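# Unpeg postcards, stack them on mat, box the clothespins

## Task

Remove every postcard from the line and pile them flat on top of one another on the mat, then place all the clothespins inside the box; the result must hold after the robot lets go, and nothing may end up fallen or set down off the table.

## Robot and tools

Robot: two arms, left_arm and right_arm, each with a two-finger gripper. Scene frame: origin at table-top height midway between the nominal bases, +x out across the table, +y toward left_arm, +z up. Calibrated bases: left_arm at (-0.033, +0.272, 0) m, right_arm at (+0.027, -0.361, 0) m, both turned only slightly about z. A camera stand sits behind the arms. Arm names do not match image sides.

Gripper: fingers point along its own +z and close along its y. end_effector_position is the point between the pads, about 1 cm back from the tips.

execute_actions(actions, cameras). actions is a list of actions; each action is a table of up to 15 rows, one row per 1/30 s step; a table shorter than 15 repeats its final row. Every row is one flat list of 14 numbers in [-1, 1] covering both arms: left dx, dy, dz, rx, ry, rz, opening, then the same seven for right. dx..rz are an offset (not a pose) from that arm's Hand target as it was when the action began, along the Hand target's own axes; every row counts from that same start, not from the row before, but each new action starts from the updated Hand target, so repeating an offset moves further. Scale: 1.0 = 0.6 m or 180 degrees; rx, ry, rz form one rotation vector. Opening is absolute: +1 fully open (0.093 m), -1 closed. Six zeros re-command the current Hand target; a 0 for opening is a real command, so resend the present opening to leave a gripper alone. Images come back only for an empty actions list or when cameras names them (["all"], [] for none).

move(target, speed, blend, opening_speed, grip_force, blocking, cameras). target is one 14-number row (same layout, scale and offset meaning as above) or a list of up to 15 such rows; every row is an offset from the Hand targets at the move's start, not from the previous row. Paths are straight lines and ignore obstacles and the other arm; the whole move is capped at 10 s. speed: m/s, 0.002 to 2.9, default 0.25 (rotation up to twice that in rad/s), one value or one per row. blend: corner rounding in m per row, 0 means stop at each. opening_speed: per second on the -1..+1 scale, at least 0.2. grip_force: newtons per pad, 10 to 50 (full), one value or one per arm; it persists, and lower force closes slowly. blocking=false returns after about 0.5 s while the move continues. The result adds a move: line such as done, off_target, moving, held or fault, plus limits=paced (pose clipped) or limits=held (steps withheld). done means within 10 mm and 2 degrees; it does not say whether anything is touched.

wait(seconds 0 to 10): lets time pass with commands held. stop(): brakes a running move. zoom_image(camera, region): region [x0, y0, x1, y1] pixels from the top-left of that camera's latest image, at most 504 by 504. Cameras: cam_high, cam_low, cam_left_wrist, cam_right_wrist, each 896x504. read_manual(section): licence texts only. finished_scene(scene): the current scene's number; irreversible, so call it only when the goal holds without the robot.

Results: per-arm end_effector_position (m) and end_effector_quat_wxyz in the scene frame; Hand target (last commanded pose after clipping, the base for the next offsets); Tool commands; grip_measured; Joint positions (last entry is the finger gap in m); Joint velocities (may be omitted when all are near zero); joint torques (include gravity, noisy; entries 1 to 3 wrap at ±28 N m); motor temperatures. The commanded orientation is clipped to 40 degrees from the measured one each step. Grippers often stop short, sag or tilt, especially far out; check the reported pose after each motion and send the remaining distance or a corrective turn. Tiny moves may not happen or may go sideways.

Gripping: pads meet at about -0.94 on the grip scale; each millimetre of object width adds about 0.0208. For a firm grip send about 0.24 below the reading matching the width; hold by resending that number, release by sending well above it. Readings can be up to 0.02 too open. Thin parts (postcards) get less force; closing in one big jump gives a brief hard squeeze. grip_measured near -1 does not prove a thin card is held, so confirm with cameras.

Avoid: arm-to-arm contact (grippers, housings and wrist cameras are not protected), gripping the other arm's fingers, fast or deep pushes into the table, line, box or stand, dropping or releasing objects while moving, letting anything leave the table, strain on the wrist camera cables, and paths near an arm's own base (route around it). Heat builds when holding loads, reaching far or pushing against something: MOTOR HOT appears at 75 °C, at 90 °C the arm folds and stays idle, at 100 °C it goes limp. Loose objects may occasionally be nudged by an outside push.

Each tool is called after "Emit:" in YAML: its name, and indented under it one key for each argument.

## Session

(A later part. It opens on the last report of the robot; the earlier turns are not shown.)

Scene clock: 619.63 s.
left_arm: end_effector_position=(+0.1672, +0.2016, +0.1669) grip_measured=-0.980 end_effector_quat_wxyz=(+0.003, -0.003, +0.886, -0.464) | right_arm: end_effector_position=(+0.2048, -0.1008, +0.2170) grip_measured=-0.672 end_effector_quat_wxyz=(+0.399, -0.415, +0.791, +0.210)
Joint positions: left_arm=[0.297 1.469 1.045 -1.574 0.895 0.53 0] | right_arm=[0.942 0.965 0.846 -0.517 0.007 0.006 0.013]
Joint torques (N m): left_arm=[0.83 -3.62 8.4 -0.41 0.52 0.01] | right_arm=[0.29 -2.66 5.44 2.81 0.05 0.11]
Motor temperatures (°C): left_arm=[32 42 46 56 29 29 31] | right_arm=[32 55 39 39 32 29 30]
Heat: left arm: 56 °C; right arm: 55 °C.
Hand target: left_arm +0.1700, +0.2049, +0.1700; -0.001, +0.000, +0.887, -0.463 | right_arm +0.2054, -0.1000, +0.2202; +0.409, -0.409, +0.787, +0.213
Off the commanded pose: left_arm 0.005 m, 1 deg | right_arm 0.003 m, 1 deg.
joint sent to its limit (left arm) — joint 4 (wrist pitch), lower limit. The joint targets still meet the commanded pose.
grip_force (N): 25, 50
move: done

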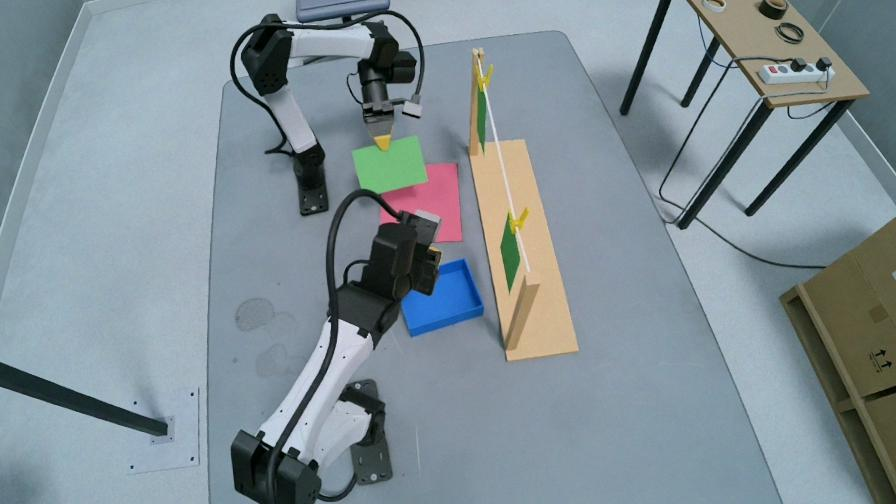

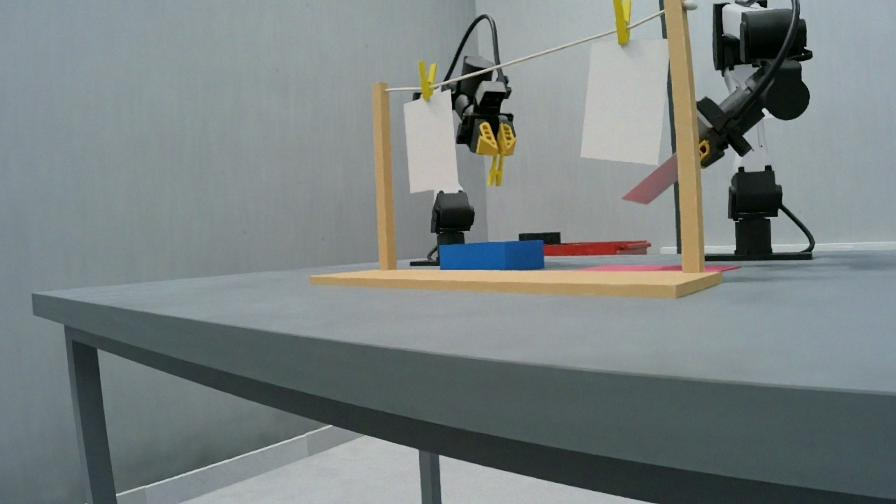

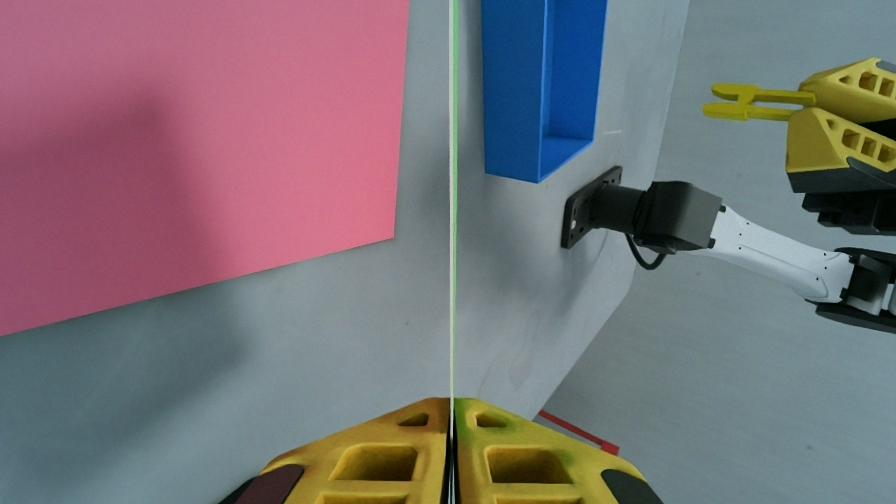

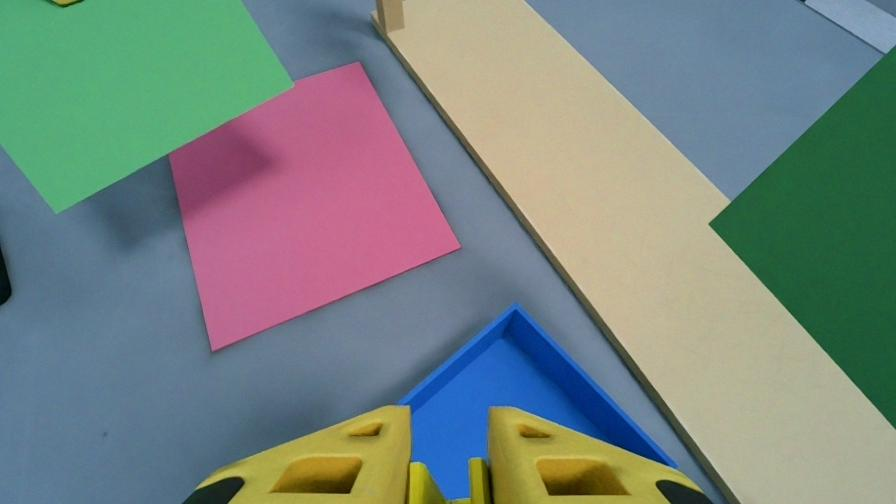

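Emit:
move:
  target: [-0.0383,0.1769,0.1305,0,0,0,-1,0.179,-0.056,0.186,0,0,0,-0.68]
  speed: 0.1
  cameras: ["all"]

Scene clock: 651.53 s.
left_arm: end_effector_position=(+0.1914, +0.1983, +0.0509) grip_measured=-0.980 end_effector_quat_wxyz=(-0.002, -0.008, +0.876, -0.482) | right_arm: end_effector_position=(+0.2503, -0.0965, +0.0684) grip_measured=-0.672 end_effector_quat_wxyz=(+0.406, -0.407, +0.793, +0.204)
Joint positions: left_arm=[0.265 1.772 0.825 -1.05 0.942 0.497 0] | right_arm=[0.791 1.318 0.401 0.286 -0.093 -0.077 0.013]
Joint torques (N m): left_arm=[0.06 -4.42 3.97 0.15 0.26 -0.1] | right_arm=[-0.91 -2.84 4.34 2.92 -0.38 -0.03]
Motor temperatures (°C): left_arm=[32 40 46 48 29 29 31] | right_arm=[32 47 40 44 31 29 30]
Heat: left arm: 48 °C; right arm: 47 °C.
Hand target: left_arm +0.1928, +0.2014, +0.0381; -0.001, +0.000, +0.887, -0.463 | right_arm +0.2499, -0.0952, +0.0680; +0.409, -0.409, +0.788, +0.213
Off the commanded pose: left_arm 0.013 m, 3 deg | right_arm 0.002 m, 1 deg.
grip_force (N): 25, 50
move: off_target (left_arm)

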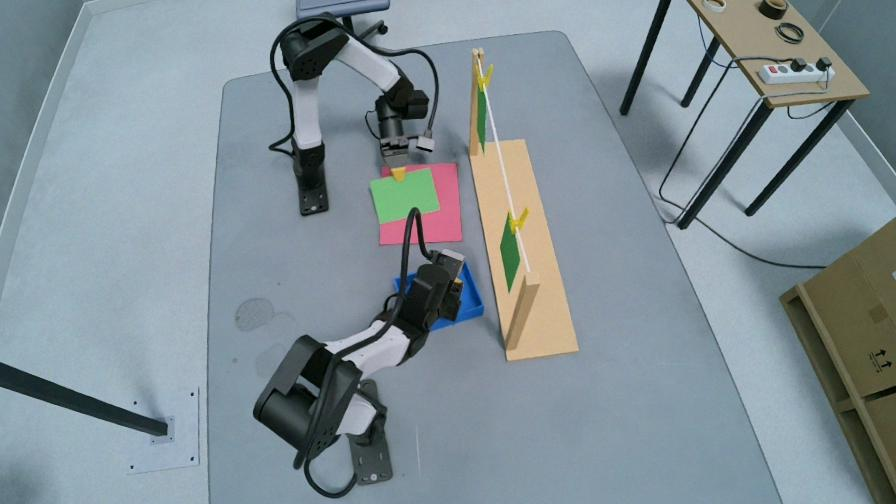

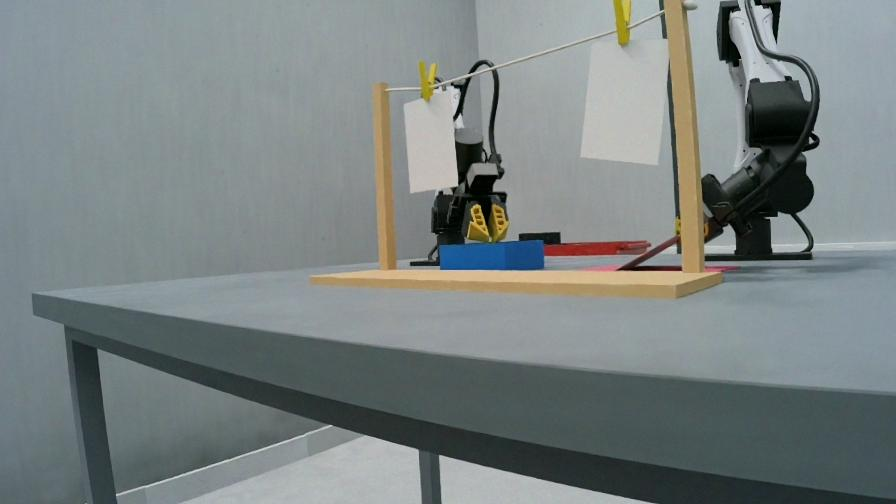

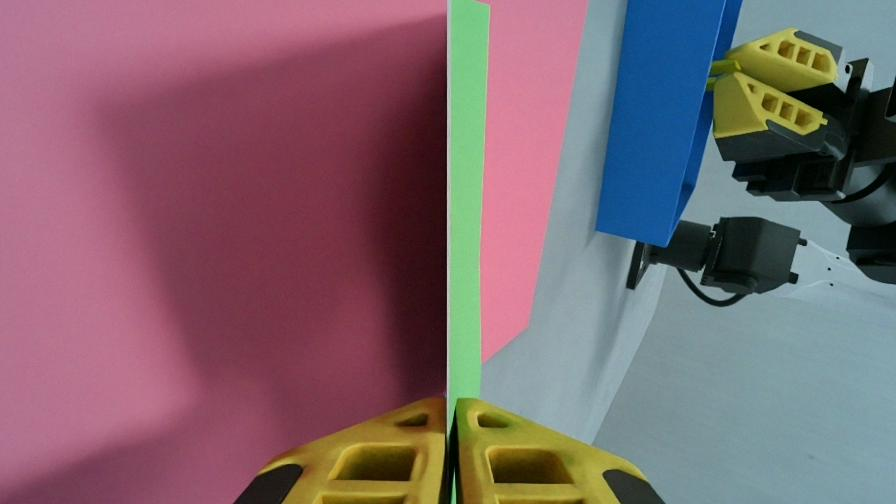

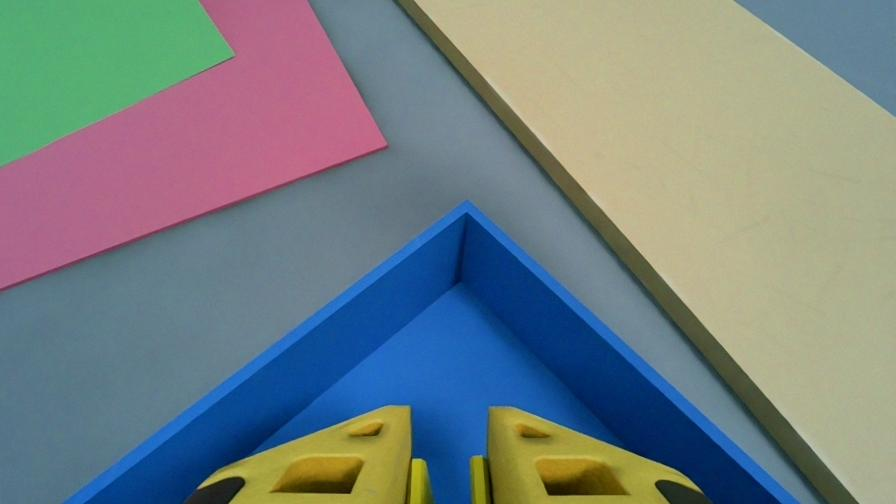

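Emit:
move:
  target:
    - [-0.047,0.0287,0.02,0,0,0,-1,0,0,0,0,0,0,-0.68]
    - [-0.047,0.0287,0.02,0,0,0,-1,0,0,0,0,0,0,0.0]
    - [-0.047,0.0287,0.02,0,0,0,-1,0,0,-0.167,0,0,0,0.0]
  speed: [0.05, 0.05, 0.1]
  opening_speed: 0.5
  cameras: ["all"]

Scene clock: 676.30 s.
left_arm: end_effector_position=(+0.2121, +0.1938, +0.0334) grip_measured=-0.980 end_effector_quat_wxyz=(-0.010, -0.017, +0.867, -0.497) | right_arm: end_effector_position=(+0.2008, -0.1659, +0.1137) grip_measured=-0.001 end_effector_quat_wxyz=(+0.398, -0.407, +0.796, +0.204)
Joint positions: left_arm=[0.235 1.901 0.882 -0.976 0.983 0.457 0] | right_arm=[0.704 0.7 0.366 -0.32 -0.166 -0.126 0.045]
Joint torques (N m): left_arm=[-0.2 -4.7 6.13 0.32 -0.02 -0.15] | right_arm=[-0.96 -0.65 8.01 2.56 -0.39 -0.06]
Heat: left arm: 45 °C; right arm: 45 °C.
Hand target: left_arm +0.2209, +0.2014, +0.0171; -0.001, +0.000, +0.887, -0.463 | right_arm +0.2028, -0.1622, +0.1258; +0.409, -0.409, +0.787, +0.213
Off the commanded pose: left_arm 0.020 m, 5 deg | right_arm 0.013 m, 2 deg.
grip_force (N): 25, 50
move: off_target (left_arm, right_arm)

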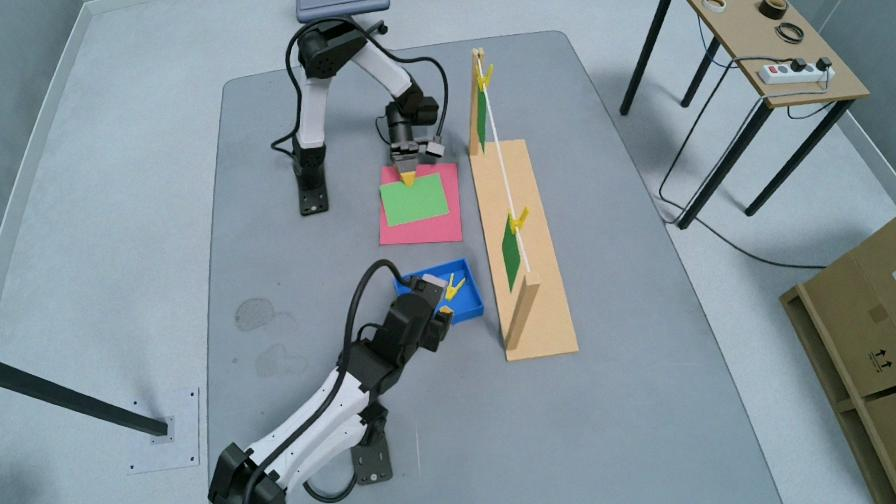

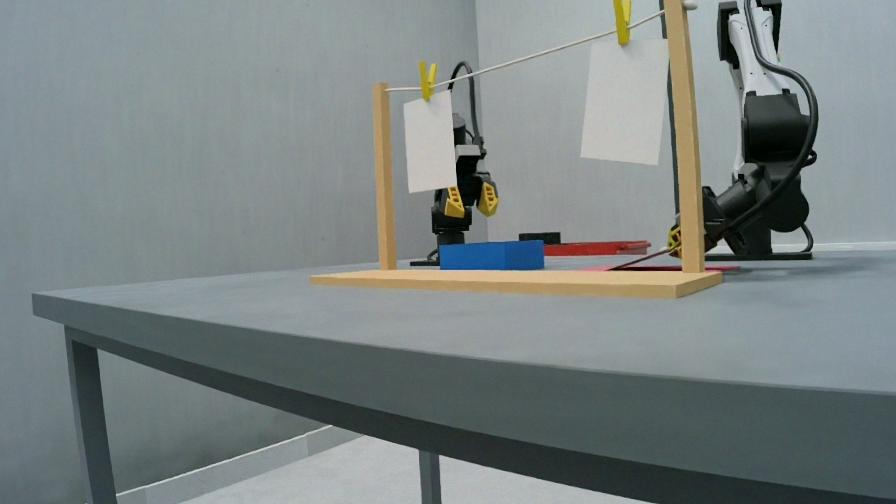

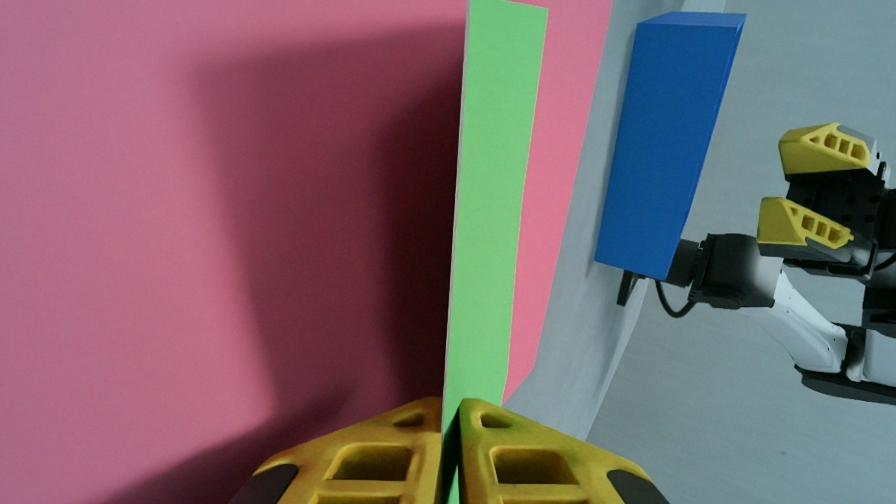

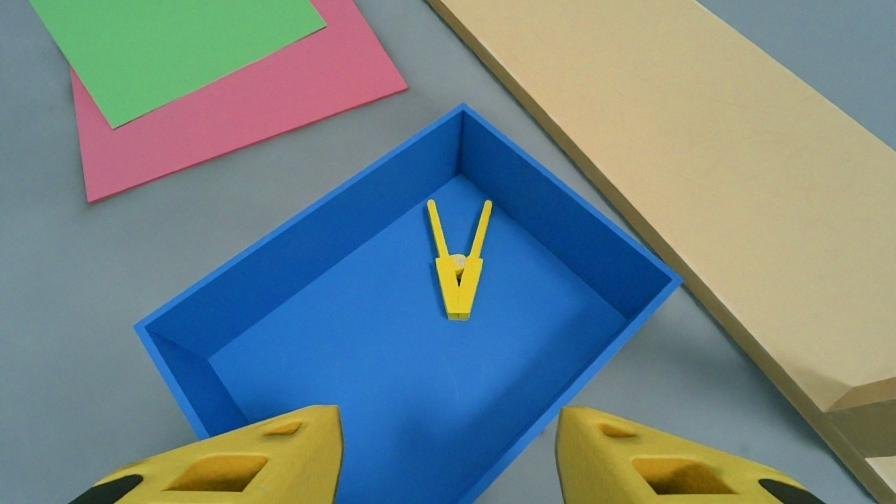

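Emit:
move:
  target:
    - [0,0,0,0,0,0,-0.6,0,0,0,0,0,0,0.0]
    - [0,0,-0.15,0,0,0,-0.6,0,0,0,0,0,0,0.0]
  speed: 0.05
  opening_speed: 0.5
  cameras: ["all"]

Scene clock: 692.00 s.
left_arm: end_effector_position=(+0.2190, +0.2721, +0.0691) grip_measured=-0.602 end_effector_quat_wxyz=(-0.002, -0.009, +0.885, -0.465) | right_arm: end_effector_position=(+0.2006, -0.1659, +0.1135) grip_measured=-0.001 end_effector_quat_wxyz=(+0.397, -0.407, +0.797, +0.204)
Joint positions: left_arm=[0.472 1.943 1.142 -1.378 0.809 0.751 0.016] | right_arm=[0.704 0.7 0.366 -0.321 -0.166 -0.126 0.045]
Joint torques (N m): left_arm=[0.59 -6.06 6.56 -0.87 0.45 0.19] | right_arm=[-0.96 -0.66 8.02 2.54 -0.4 -0.07]
Heat: left arm: 45 °C; right arm: 45 °C.
Hand target: left_arm +0.2210, +0.2753, +0.0686; -0.001, -0.001, +0.887, -0.463 | right_arm +0.2027, -0.1622, +0.1258; +0.409, -0.409, +0.787, +0.213
Off the commanded pose: left_arm 0.004 m, 1 deg | right_arm 0.013 m, 2 deg.
grip_force (N): 25, 50
move: off_target (right_arm)

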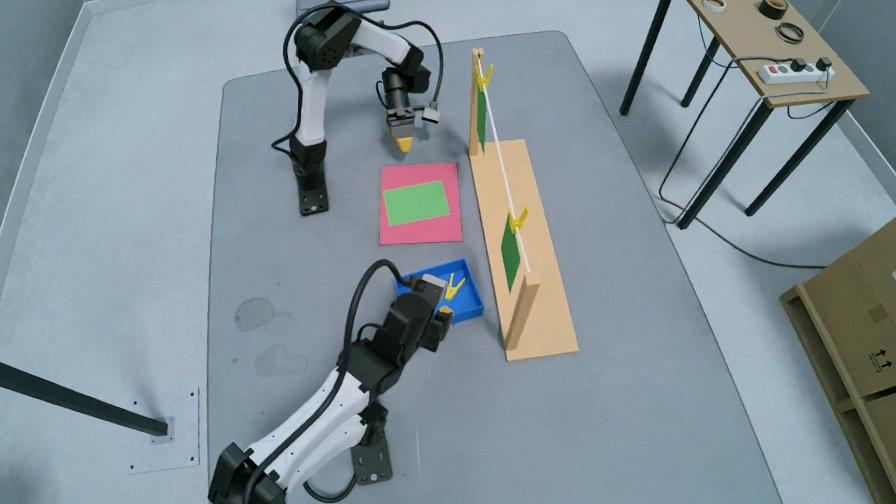

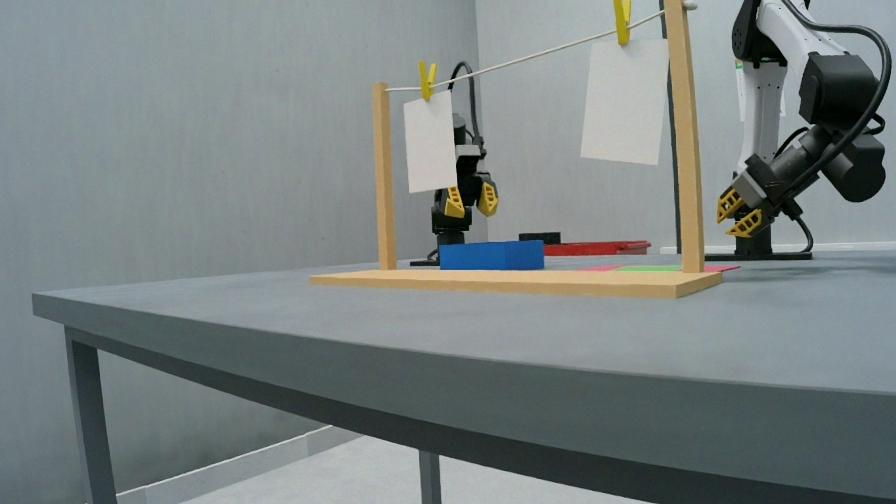

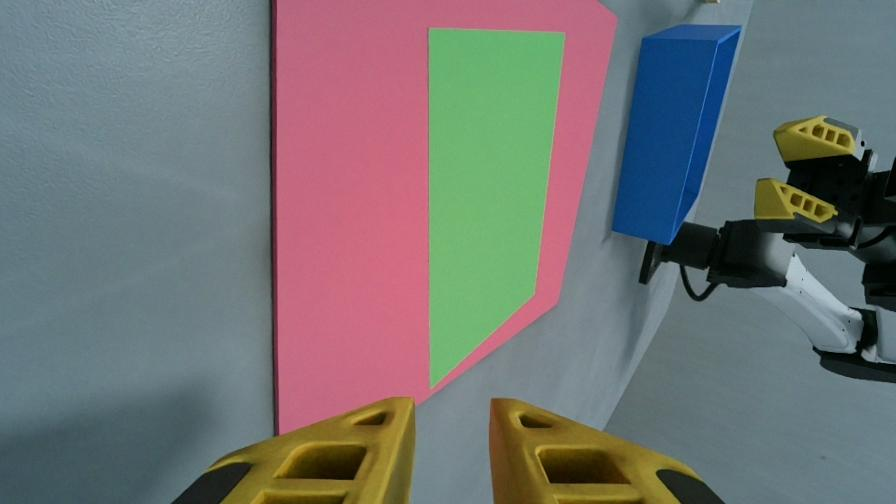

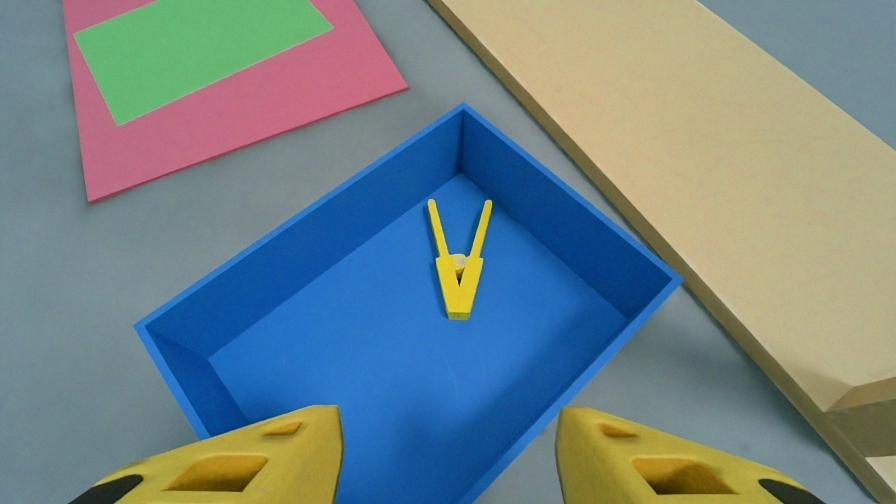

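Emit:
move:
  target:
    - [-0.0817,-0.3548,0.0685,0.1084,-0.1922,0.4653,-0.44,-0.31,-0.087,-0.237,-0.067,-0.014,-0.043,0.2]
    - [-0.19,-0.4682,0.244,0.1084,-0.1922,0.4653,-0.44,-0.389,-0.216,-0.2695,-0.1342,-0.0277,-0.0859,0.2]
  speed: 0.18
  blend: 0.03
  cameras: ["all"]

Scene clock: 734.30 s.
left_arm: end_effector_position=(+0.3351, -0.0038, +0.2215) grip_measured=-0.442 end_effector_quat_wxyz=(+0.544, +0.460, +0.536, -0.453) | right_arm: end_effector_position=(+0.3106, -0.2356, +0.4012) grip_measured=+0.199 end_effector_quat_wxyz=(+0.440, -0.521, +0.669, +0.295)
Joint positions: left_arm=[-0.344 1.802 0.926 0.882 1.09 0.01 0.024] | right_arm=[-0.111 1.54 2.007 -1.58 -1.061 -1.128 0.055]
Joint torques (N m): left_arm=[0.14 -6.63 6.26 2.1 -0.04 -0.12] | right_arm=[-0.75 -3.84 6.27 1.32 -0.99 -0.17]
Motor temperatures (°C): left_arm=[32 43 46 44 29 29 31] | right_arm=[32 42 44 44 31 29 30]
Heat: left arm: 46 °C; right arm: 44 °C.
Hand target: left_arm +0.3353, -0.0055, +0.2151; +0.541, +0.454, +0.542, -0.455 | right_arm +0.3099, -0.2353, +0.4096; +0.373, -0.577, +0.646, +0.333
Off the commanded pose: left_arm 0.007 m, 1 deg | right_arm 0.009 m, 11 deg.
joint sent to its limit (right arm) — joint 4 (wrist pitch), lower limit. The joint targets are off in orientation, not in position.
grip_force (N): 25, 50
move: off_target (right_arm)

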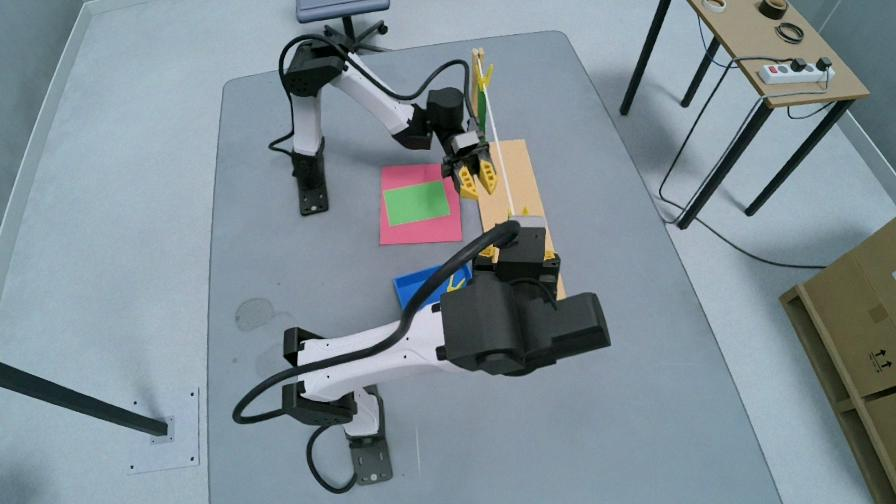

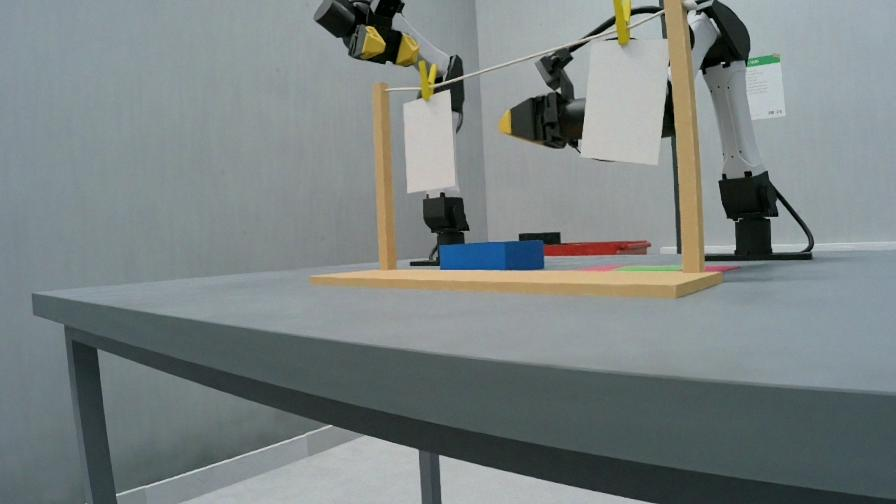

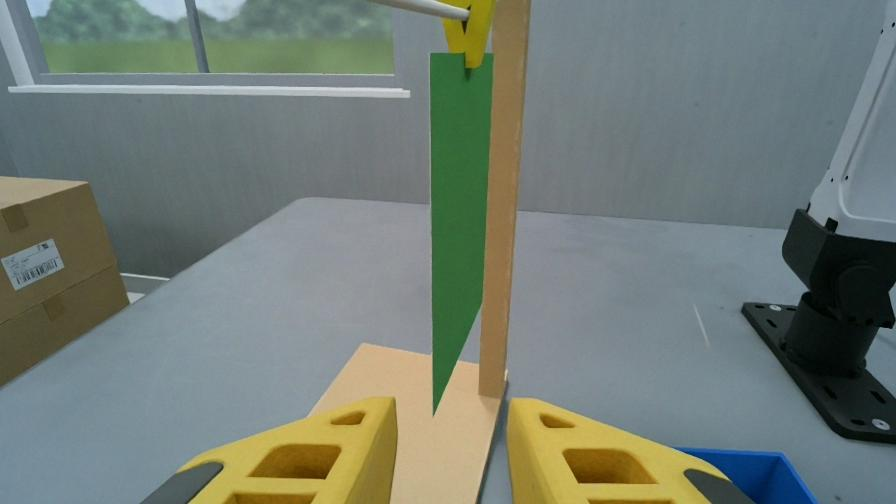

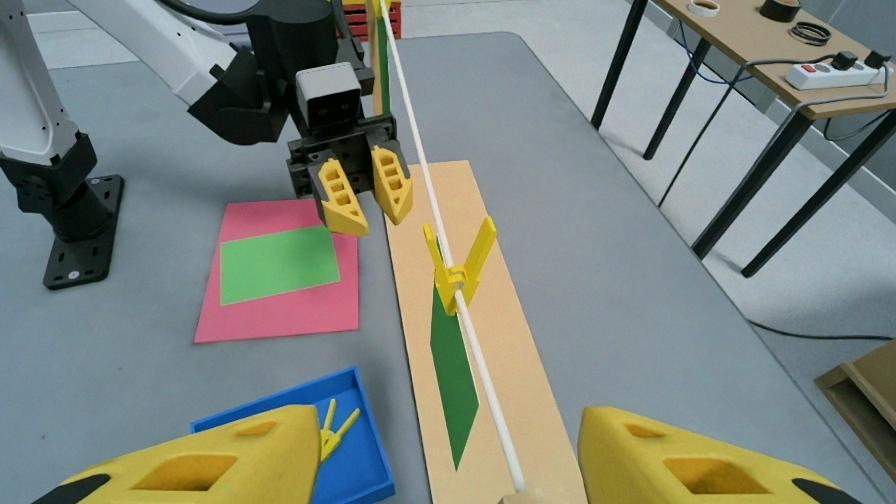

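Emit:
move:
  target:
    - [0.024,0.0067,0,0,0,0,-0.44,0,0,0,0,0,0,0.2]
    - [0.024,0.0067,0.128,0,0,0,-0.44,0,0,0,0,0,0,0.2]
  speed: 0.1
  blend: 0.01
  cameras: ["cam_left_wrist","cam_low","cam_right_wrist"]

Scene clock: 765.37 s.
left_arm: end_effector_position=(+0.3464, -0.0777, +0.1988) grip_measured=-0.442 end_effector_quat_wxyz=(+0.539, +0.459, +0.540, -0.456) | right_arm: end_effector_position=(+0.3105, -0.2356, +0.4012) grip_measured=+0.199 end_effector_quat_wxyz=(+0.441, -0.521, +0.669, +0.295)
Joint positions: left_arm=[-0.512 1.979 1.073 0.9 0.927 0.007 0.024] | right_arm=[-0.111 1.54 2.007 -1.58 -1.061 -1.128 0.055]
Joint torques (N m): left_arm=[0.14 -7.83 9.29 2.07 -0.05 -0.08] | right_arm=[-0.75 -3.82 6.27 1.32 -0.99 -0.17]
Heat: left arm: 47 °C; right arm: 43 °C.
Hand target: left_arm +0.3526, -0.0804, +0.2008; +0.542, +0.454, +0.542, -0.455 | right_arm +0.3099, -0.2352, +0.4097; +0.373, -0.577, +0.646, +0.333
Off the commanded pose: left_arm 0.007 m, 1 deg | right_arm 0.008 m, 11 deg.
joint sent to its limit (right arm) — joint 4 (wrist pitch), lower limit. The joint targets are off in orientation, not in position.
grip_force (N): 25, 50
move: off_target (right_arm); blend cut to 0.0075 m at target 1
Images, in order (width x height): cam_low 896x504, cam_left_wrist 896x504, cam_right_wrist 896x504.

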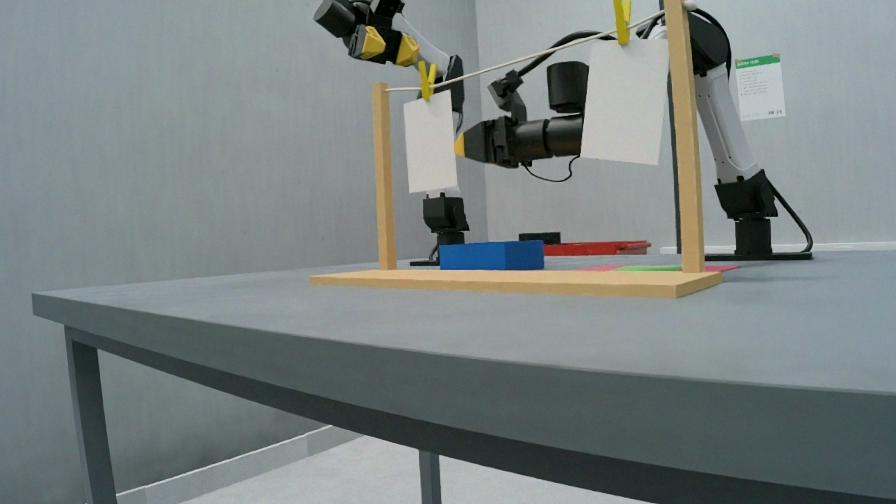

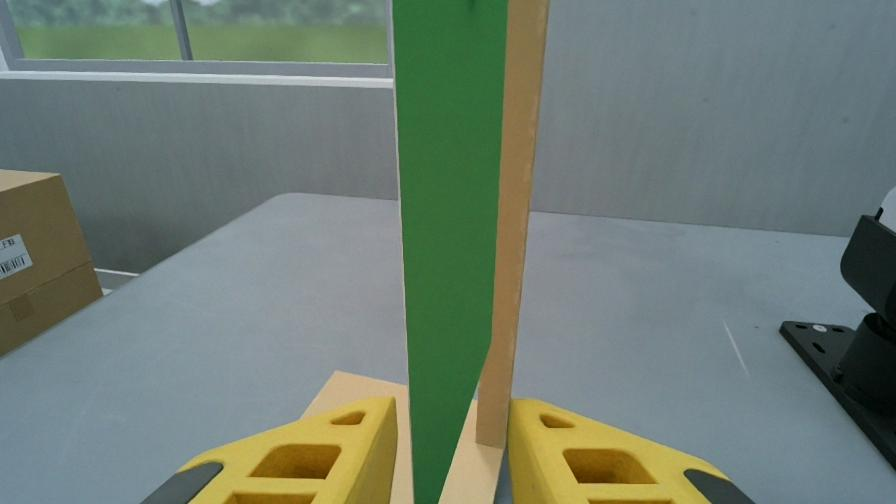

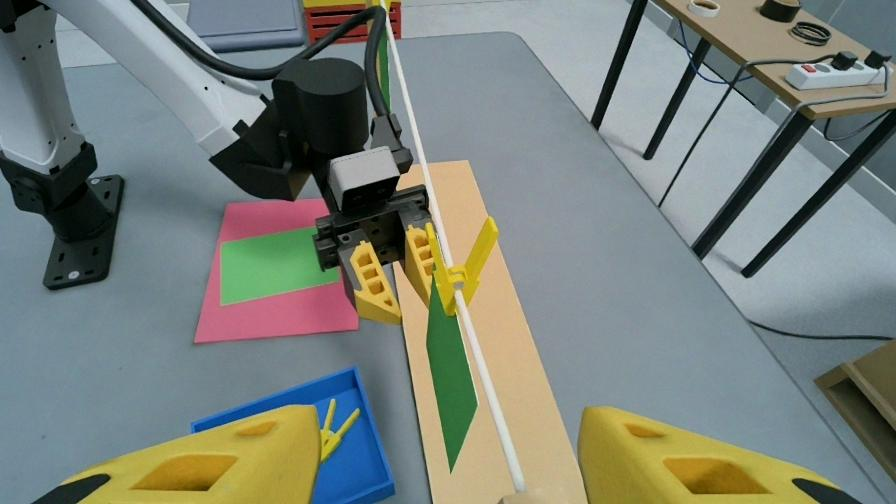

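Emit:
move:
  target:
    - [0,0.009,0,0,0,0,-0.44,0,0,0,0,0,0,0.2]
    - [0,0.009,0.005,0,0,0,-1,0,0,0,0,0,0,0.2]
  speed: 0.05
  opening_speed: 0.3
  grip_force: [15, 50]
  cameras: ["cam_left_wrist","cam_low","cam_right_wrist"]

Scene clock: 780.53 s.
left_arm: end_effector_position=(+0.3519, -0.0806, +0.1990) grip_measured=-0.965 end_effector_quat_wxyz=(+0.539, +0.459, +0.540, -0.456) | right_arm: end_effector_position=(+0.3105, -0.2356, +0.4012) grip_measured=+0.199 end_effector_quat_wxyz=(+0.441, -0.521, +0.669, +0.295)
Joint positions: left_arm=[-0.512 1.998 1.102 0.889 0.926 0.007 0] | right_arm=[-0.111 1.54 2.007 -1.58 -1.061 -1.128 0.055]
Joint torques (N m): left_arm=[0.24 -7.98 9.35 2.04 -0.03 -0.16] | right_arm=[-0.75 -3.84 6.27 1.32 -0.99 -0.17]
Heat: left arm: 48 °C; right arm: 43 °C.
Hand target: left_arm +0.3584, -0.0825, +0.2007; +0.542, +0.454, +0.542, -0.455 | right_arm +0.3099, -0.2352, +0.4097; +0.373, -0.577, +0.646, +0.333
Off the commanded pose: left_arm 0.007 m, 1 deg | right_arm 0.008 m, 11 deg.
joint sent to its limit (right arm) — joint 4 (wrist pitch), lower limit. The joint targets are off in orientation, not in position.
grip_force (N): 15, 50
move: off_target (right_arm)
Images, in order (width x height): cam_low 896x504, cam_left_wrist 896x504, cam_right_wrist 896x504.

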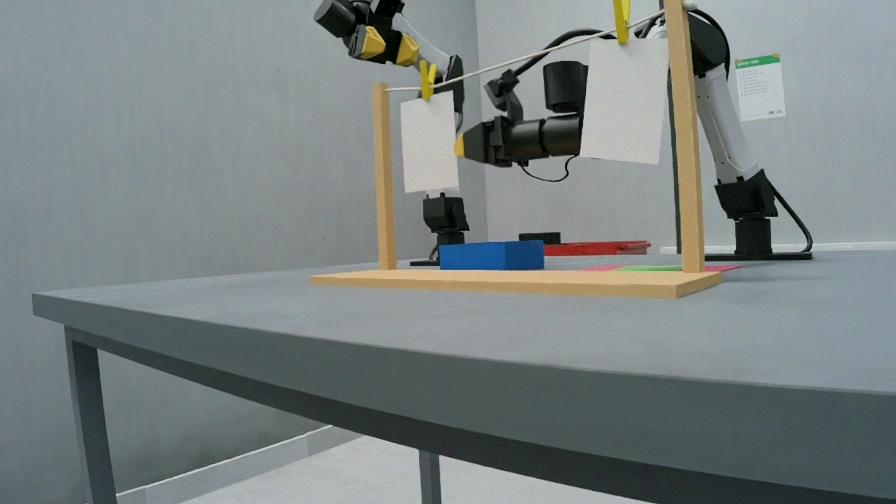

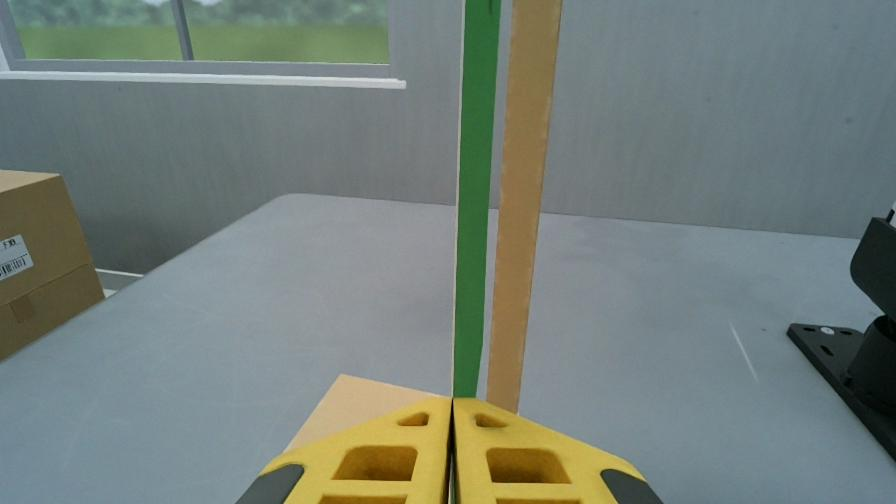

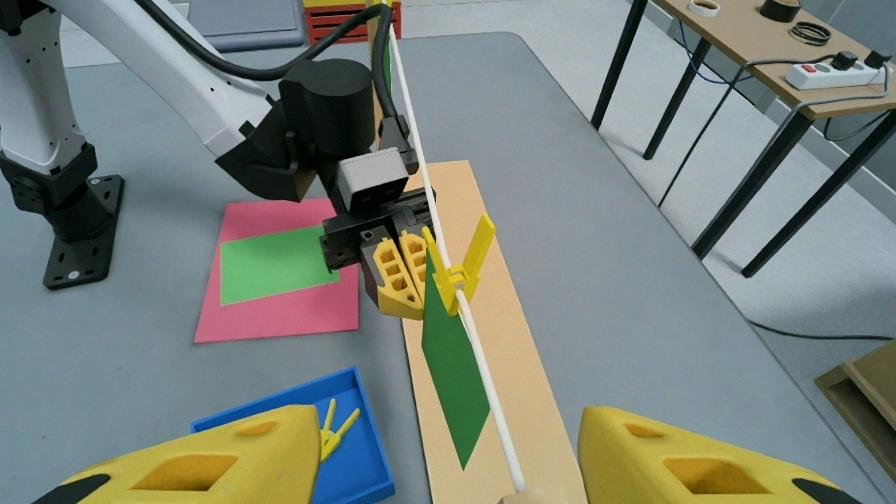

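Emit:
move:
  target: [0,0,0,0,0,0,-1,-0.001,-0.045,0.135,0.0027,-0.0167,0.0015,0.2]
  speed: 0.1
  grip_force: [25, 50]
  cameras: ["cam_right_wrist","cam_low"]

Scene clock: 824.30 s.
left_arm: end_effector_position=(+0.3519, -0.0806, +0.1990) grip_measured=-0.980 end_effector_quat_wxyz=(+0.539, +0.459, +0.540, -0.456) | right_arm: end_effector_position=(+0.3421, -0.1698, +0.3622) grip_measured=+0.199 end_effector_quat_wxyz=(+0.378, -0.557, +0.648, +0.357)
Joint positions: left_arm=[-0.512 1.998 1.102 0.889 0.926 0.007 0] | right_arm=[0.107 1.706 2.014 -1.44 -1.038 -1.026 0.055]
Joint torques (N m): left_arm=[0.39 -8.23 9.39 2.06 0.01 -0.13] | right_arm=[0.12 -5.94 6.78 1.57 -0.65 -0.01]
Motor temperatures (°C): left_arm=[31 48 51 52 29 29 31] | right_arm=[32 43 42 38 32 29 30]
Heat: left arm: 52 °C; right arm: 43 °C.
Hand target: left_arm +0.3584, -0.0825, +0.2007; +0.542, +0.454, +0.542, -0.455 | right_arm +0.3447, -0.1682, +0.3697; +0.391, -0.565, +0.638, +0.346
Off the commanded pose: left_arm 0.007 m, 1 deg | right_arm 0.008 m, 2 deg.
grip_force (N): 25, 50
move: done
Images, in order (width x height): cam_low 896x504, cam_right_wrist 896x504.

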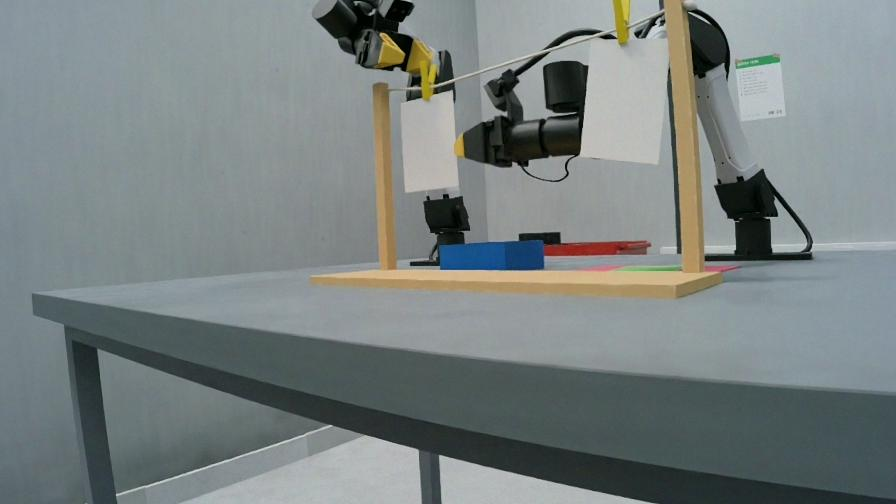

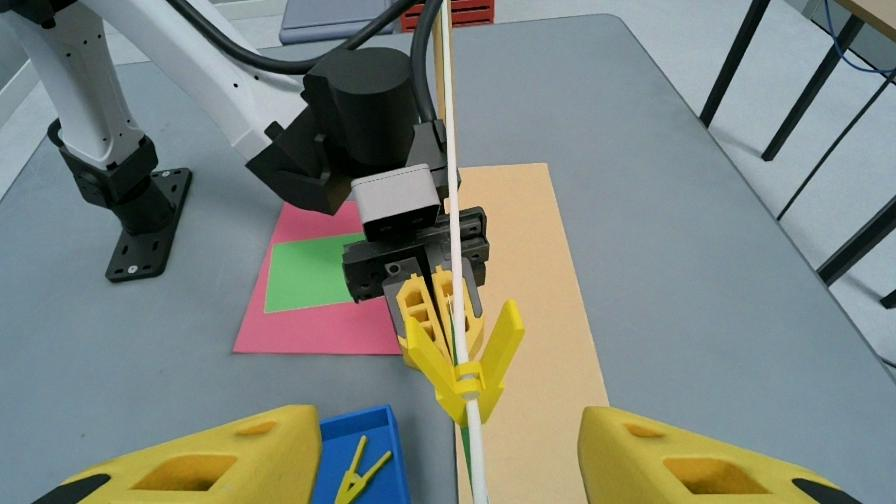

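Emit:
move:
  target:
    - [0,0,0,0,0,0,-1,-0.005,-0.0058,0.0667,0,0,0,0.1]
    - [0,0,0,0,0,0,-1,-0.005,-0.0058,0.0667,0,0,0,-0.5]
  speed: 0.06
  opening_speed: 0.4
  cameras: ["cam_right_wrist","cam_low","cam_left_wrist"]

Scene clock: 840.50 s.
left_arm: end_effector_position=(+0.3519, -0.0806, +0.1988) grip_measured=-0.980 end_effector_quat_wxyz=(+0.538, +0.459, +0.540, -0.456) | right_arm: end_effector_position=(+0.3564, -0.1322, +0.3486) grip_measured=-0.495 end_effector_quat_wxyz=(+0.381, -0.560, +0.645, +0.353)
Joint positions: left_arm=[-0.512 1.998 1.102 0.888 0.926 0.007 0] | right_arm=[0.217 1.706 1.926 -1.194 -0.981 -0.852 0.021]
Joint torques (N m): left_arm=[0.47 -8.23 9.61 2.1 0.04 -0.12] | right_arm=[0.13 -8.25 4.31 1.87 -0.57 -0.01]
Heat: left arm: 52 °C; right arm: 44 °C.
Hand target: left_arm +0.3584, -0.0825, +0.2007; +0.541, +0.454, +0.542, -0.455 | right_arm +0.3526, -0.1319, +0.3542; +0.391, -0.565, +0.638, +0.346
Off the commanded pose: left_arm 0.007 m, 1 deg | right_arm 0.007 m, 2 deg.
grip_force (N): 25, 50
move: done
Images, in order (width x height): cam_low 896x504, cam_left_wrist 896x504, cam_right_wrist 896x504.

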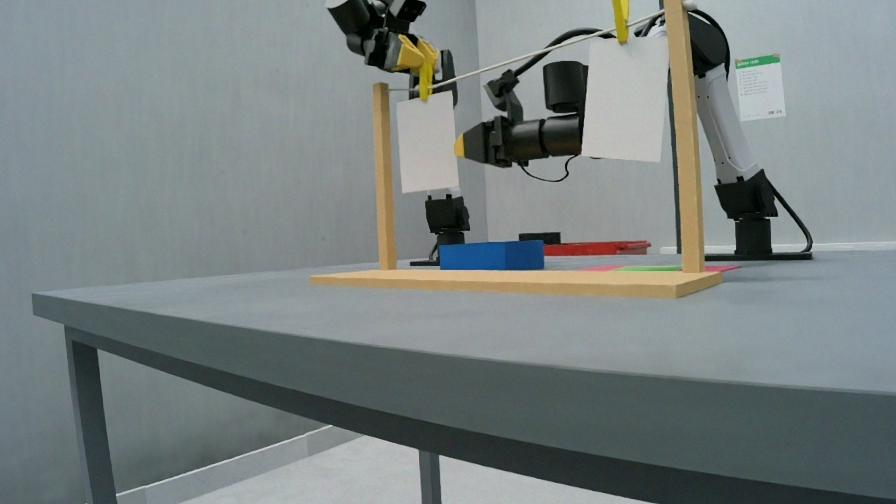

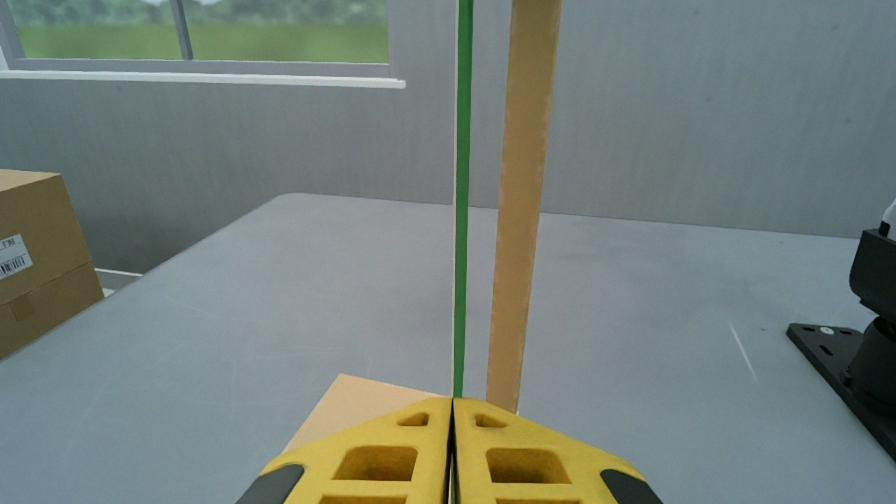

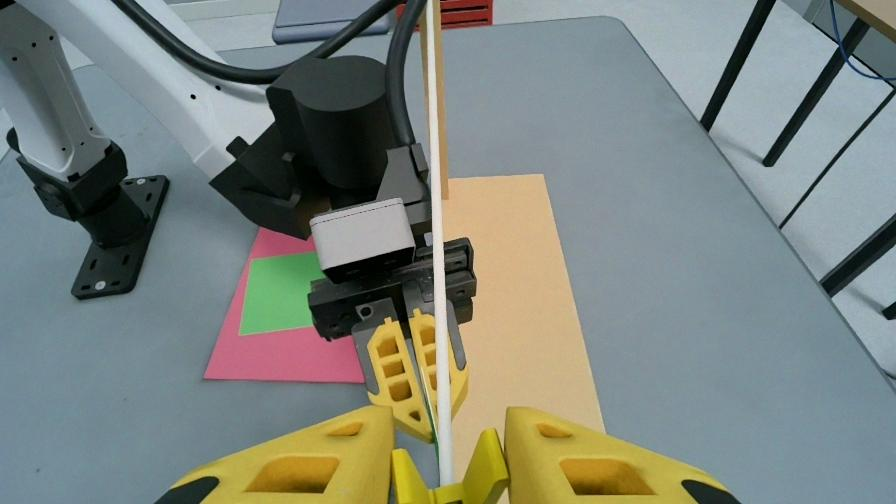

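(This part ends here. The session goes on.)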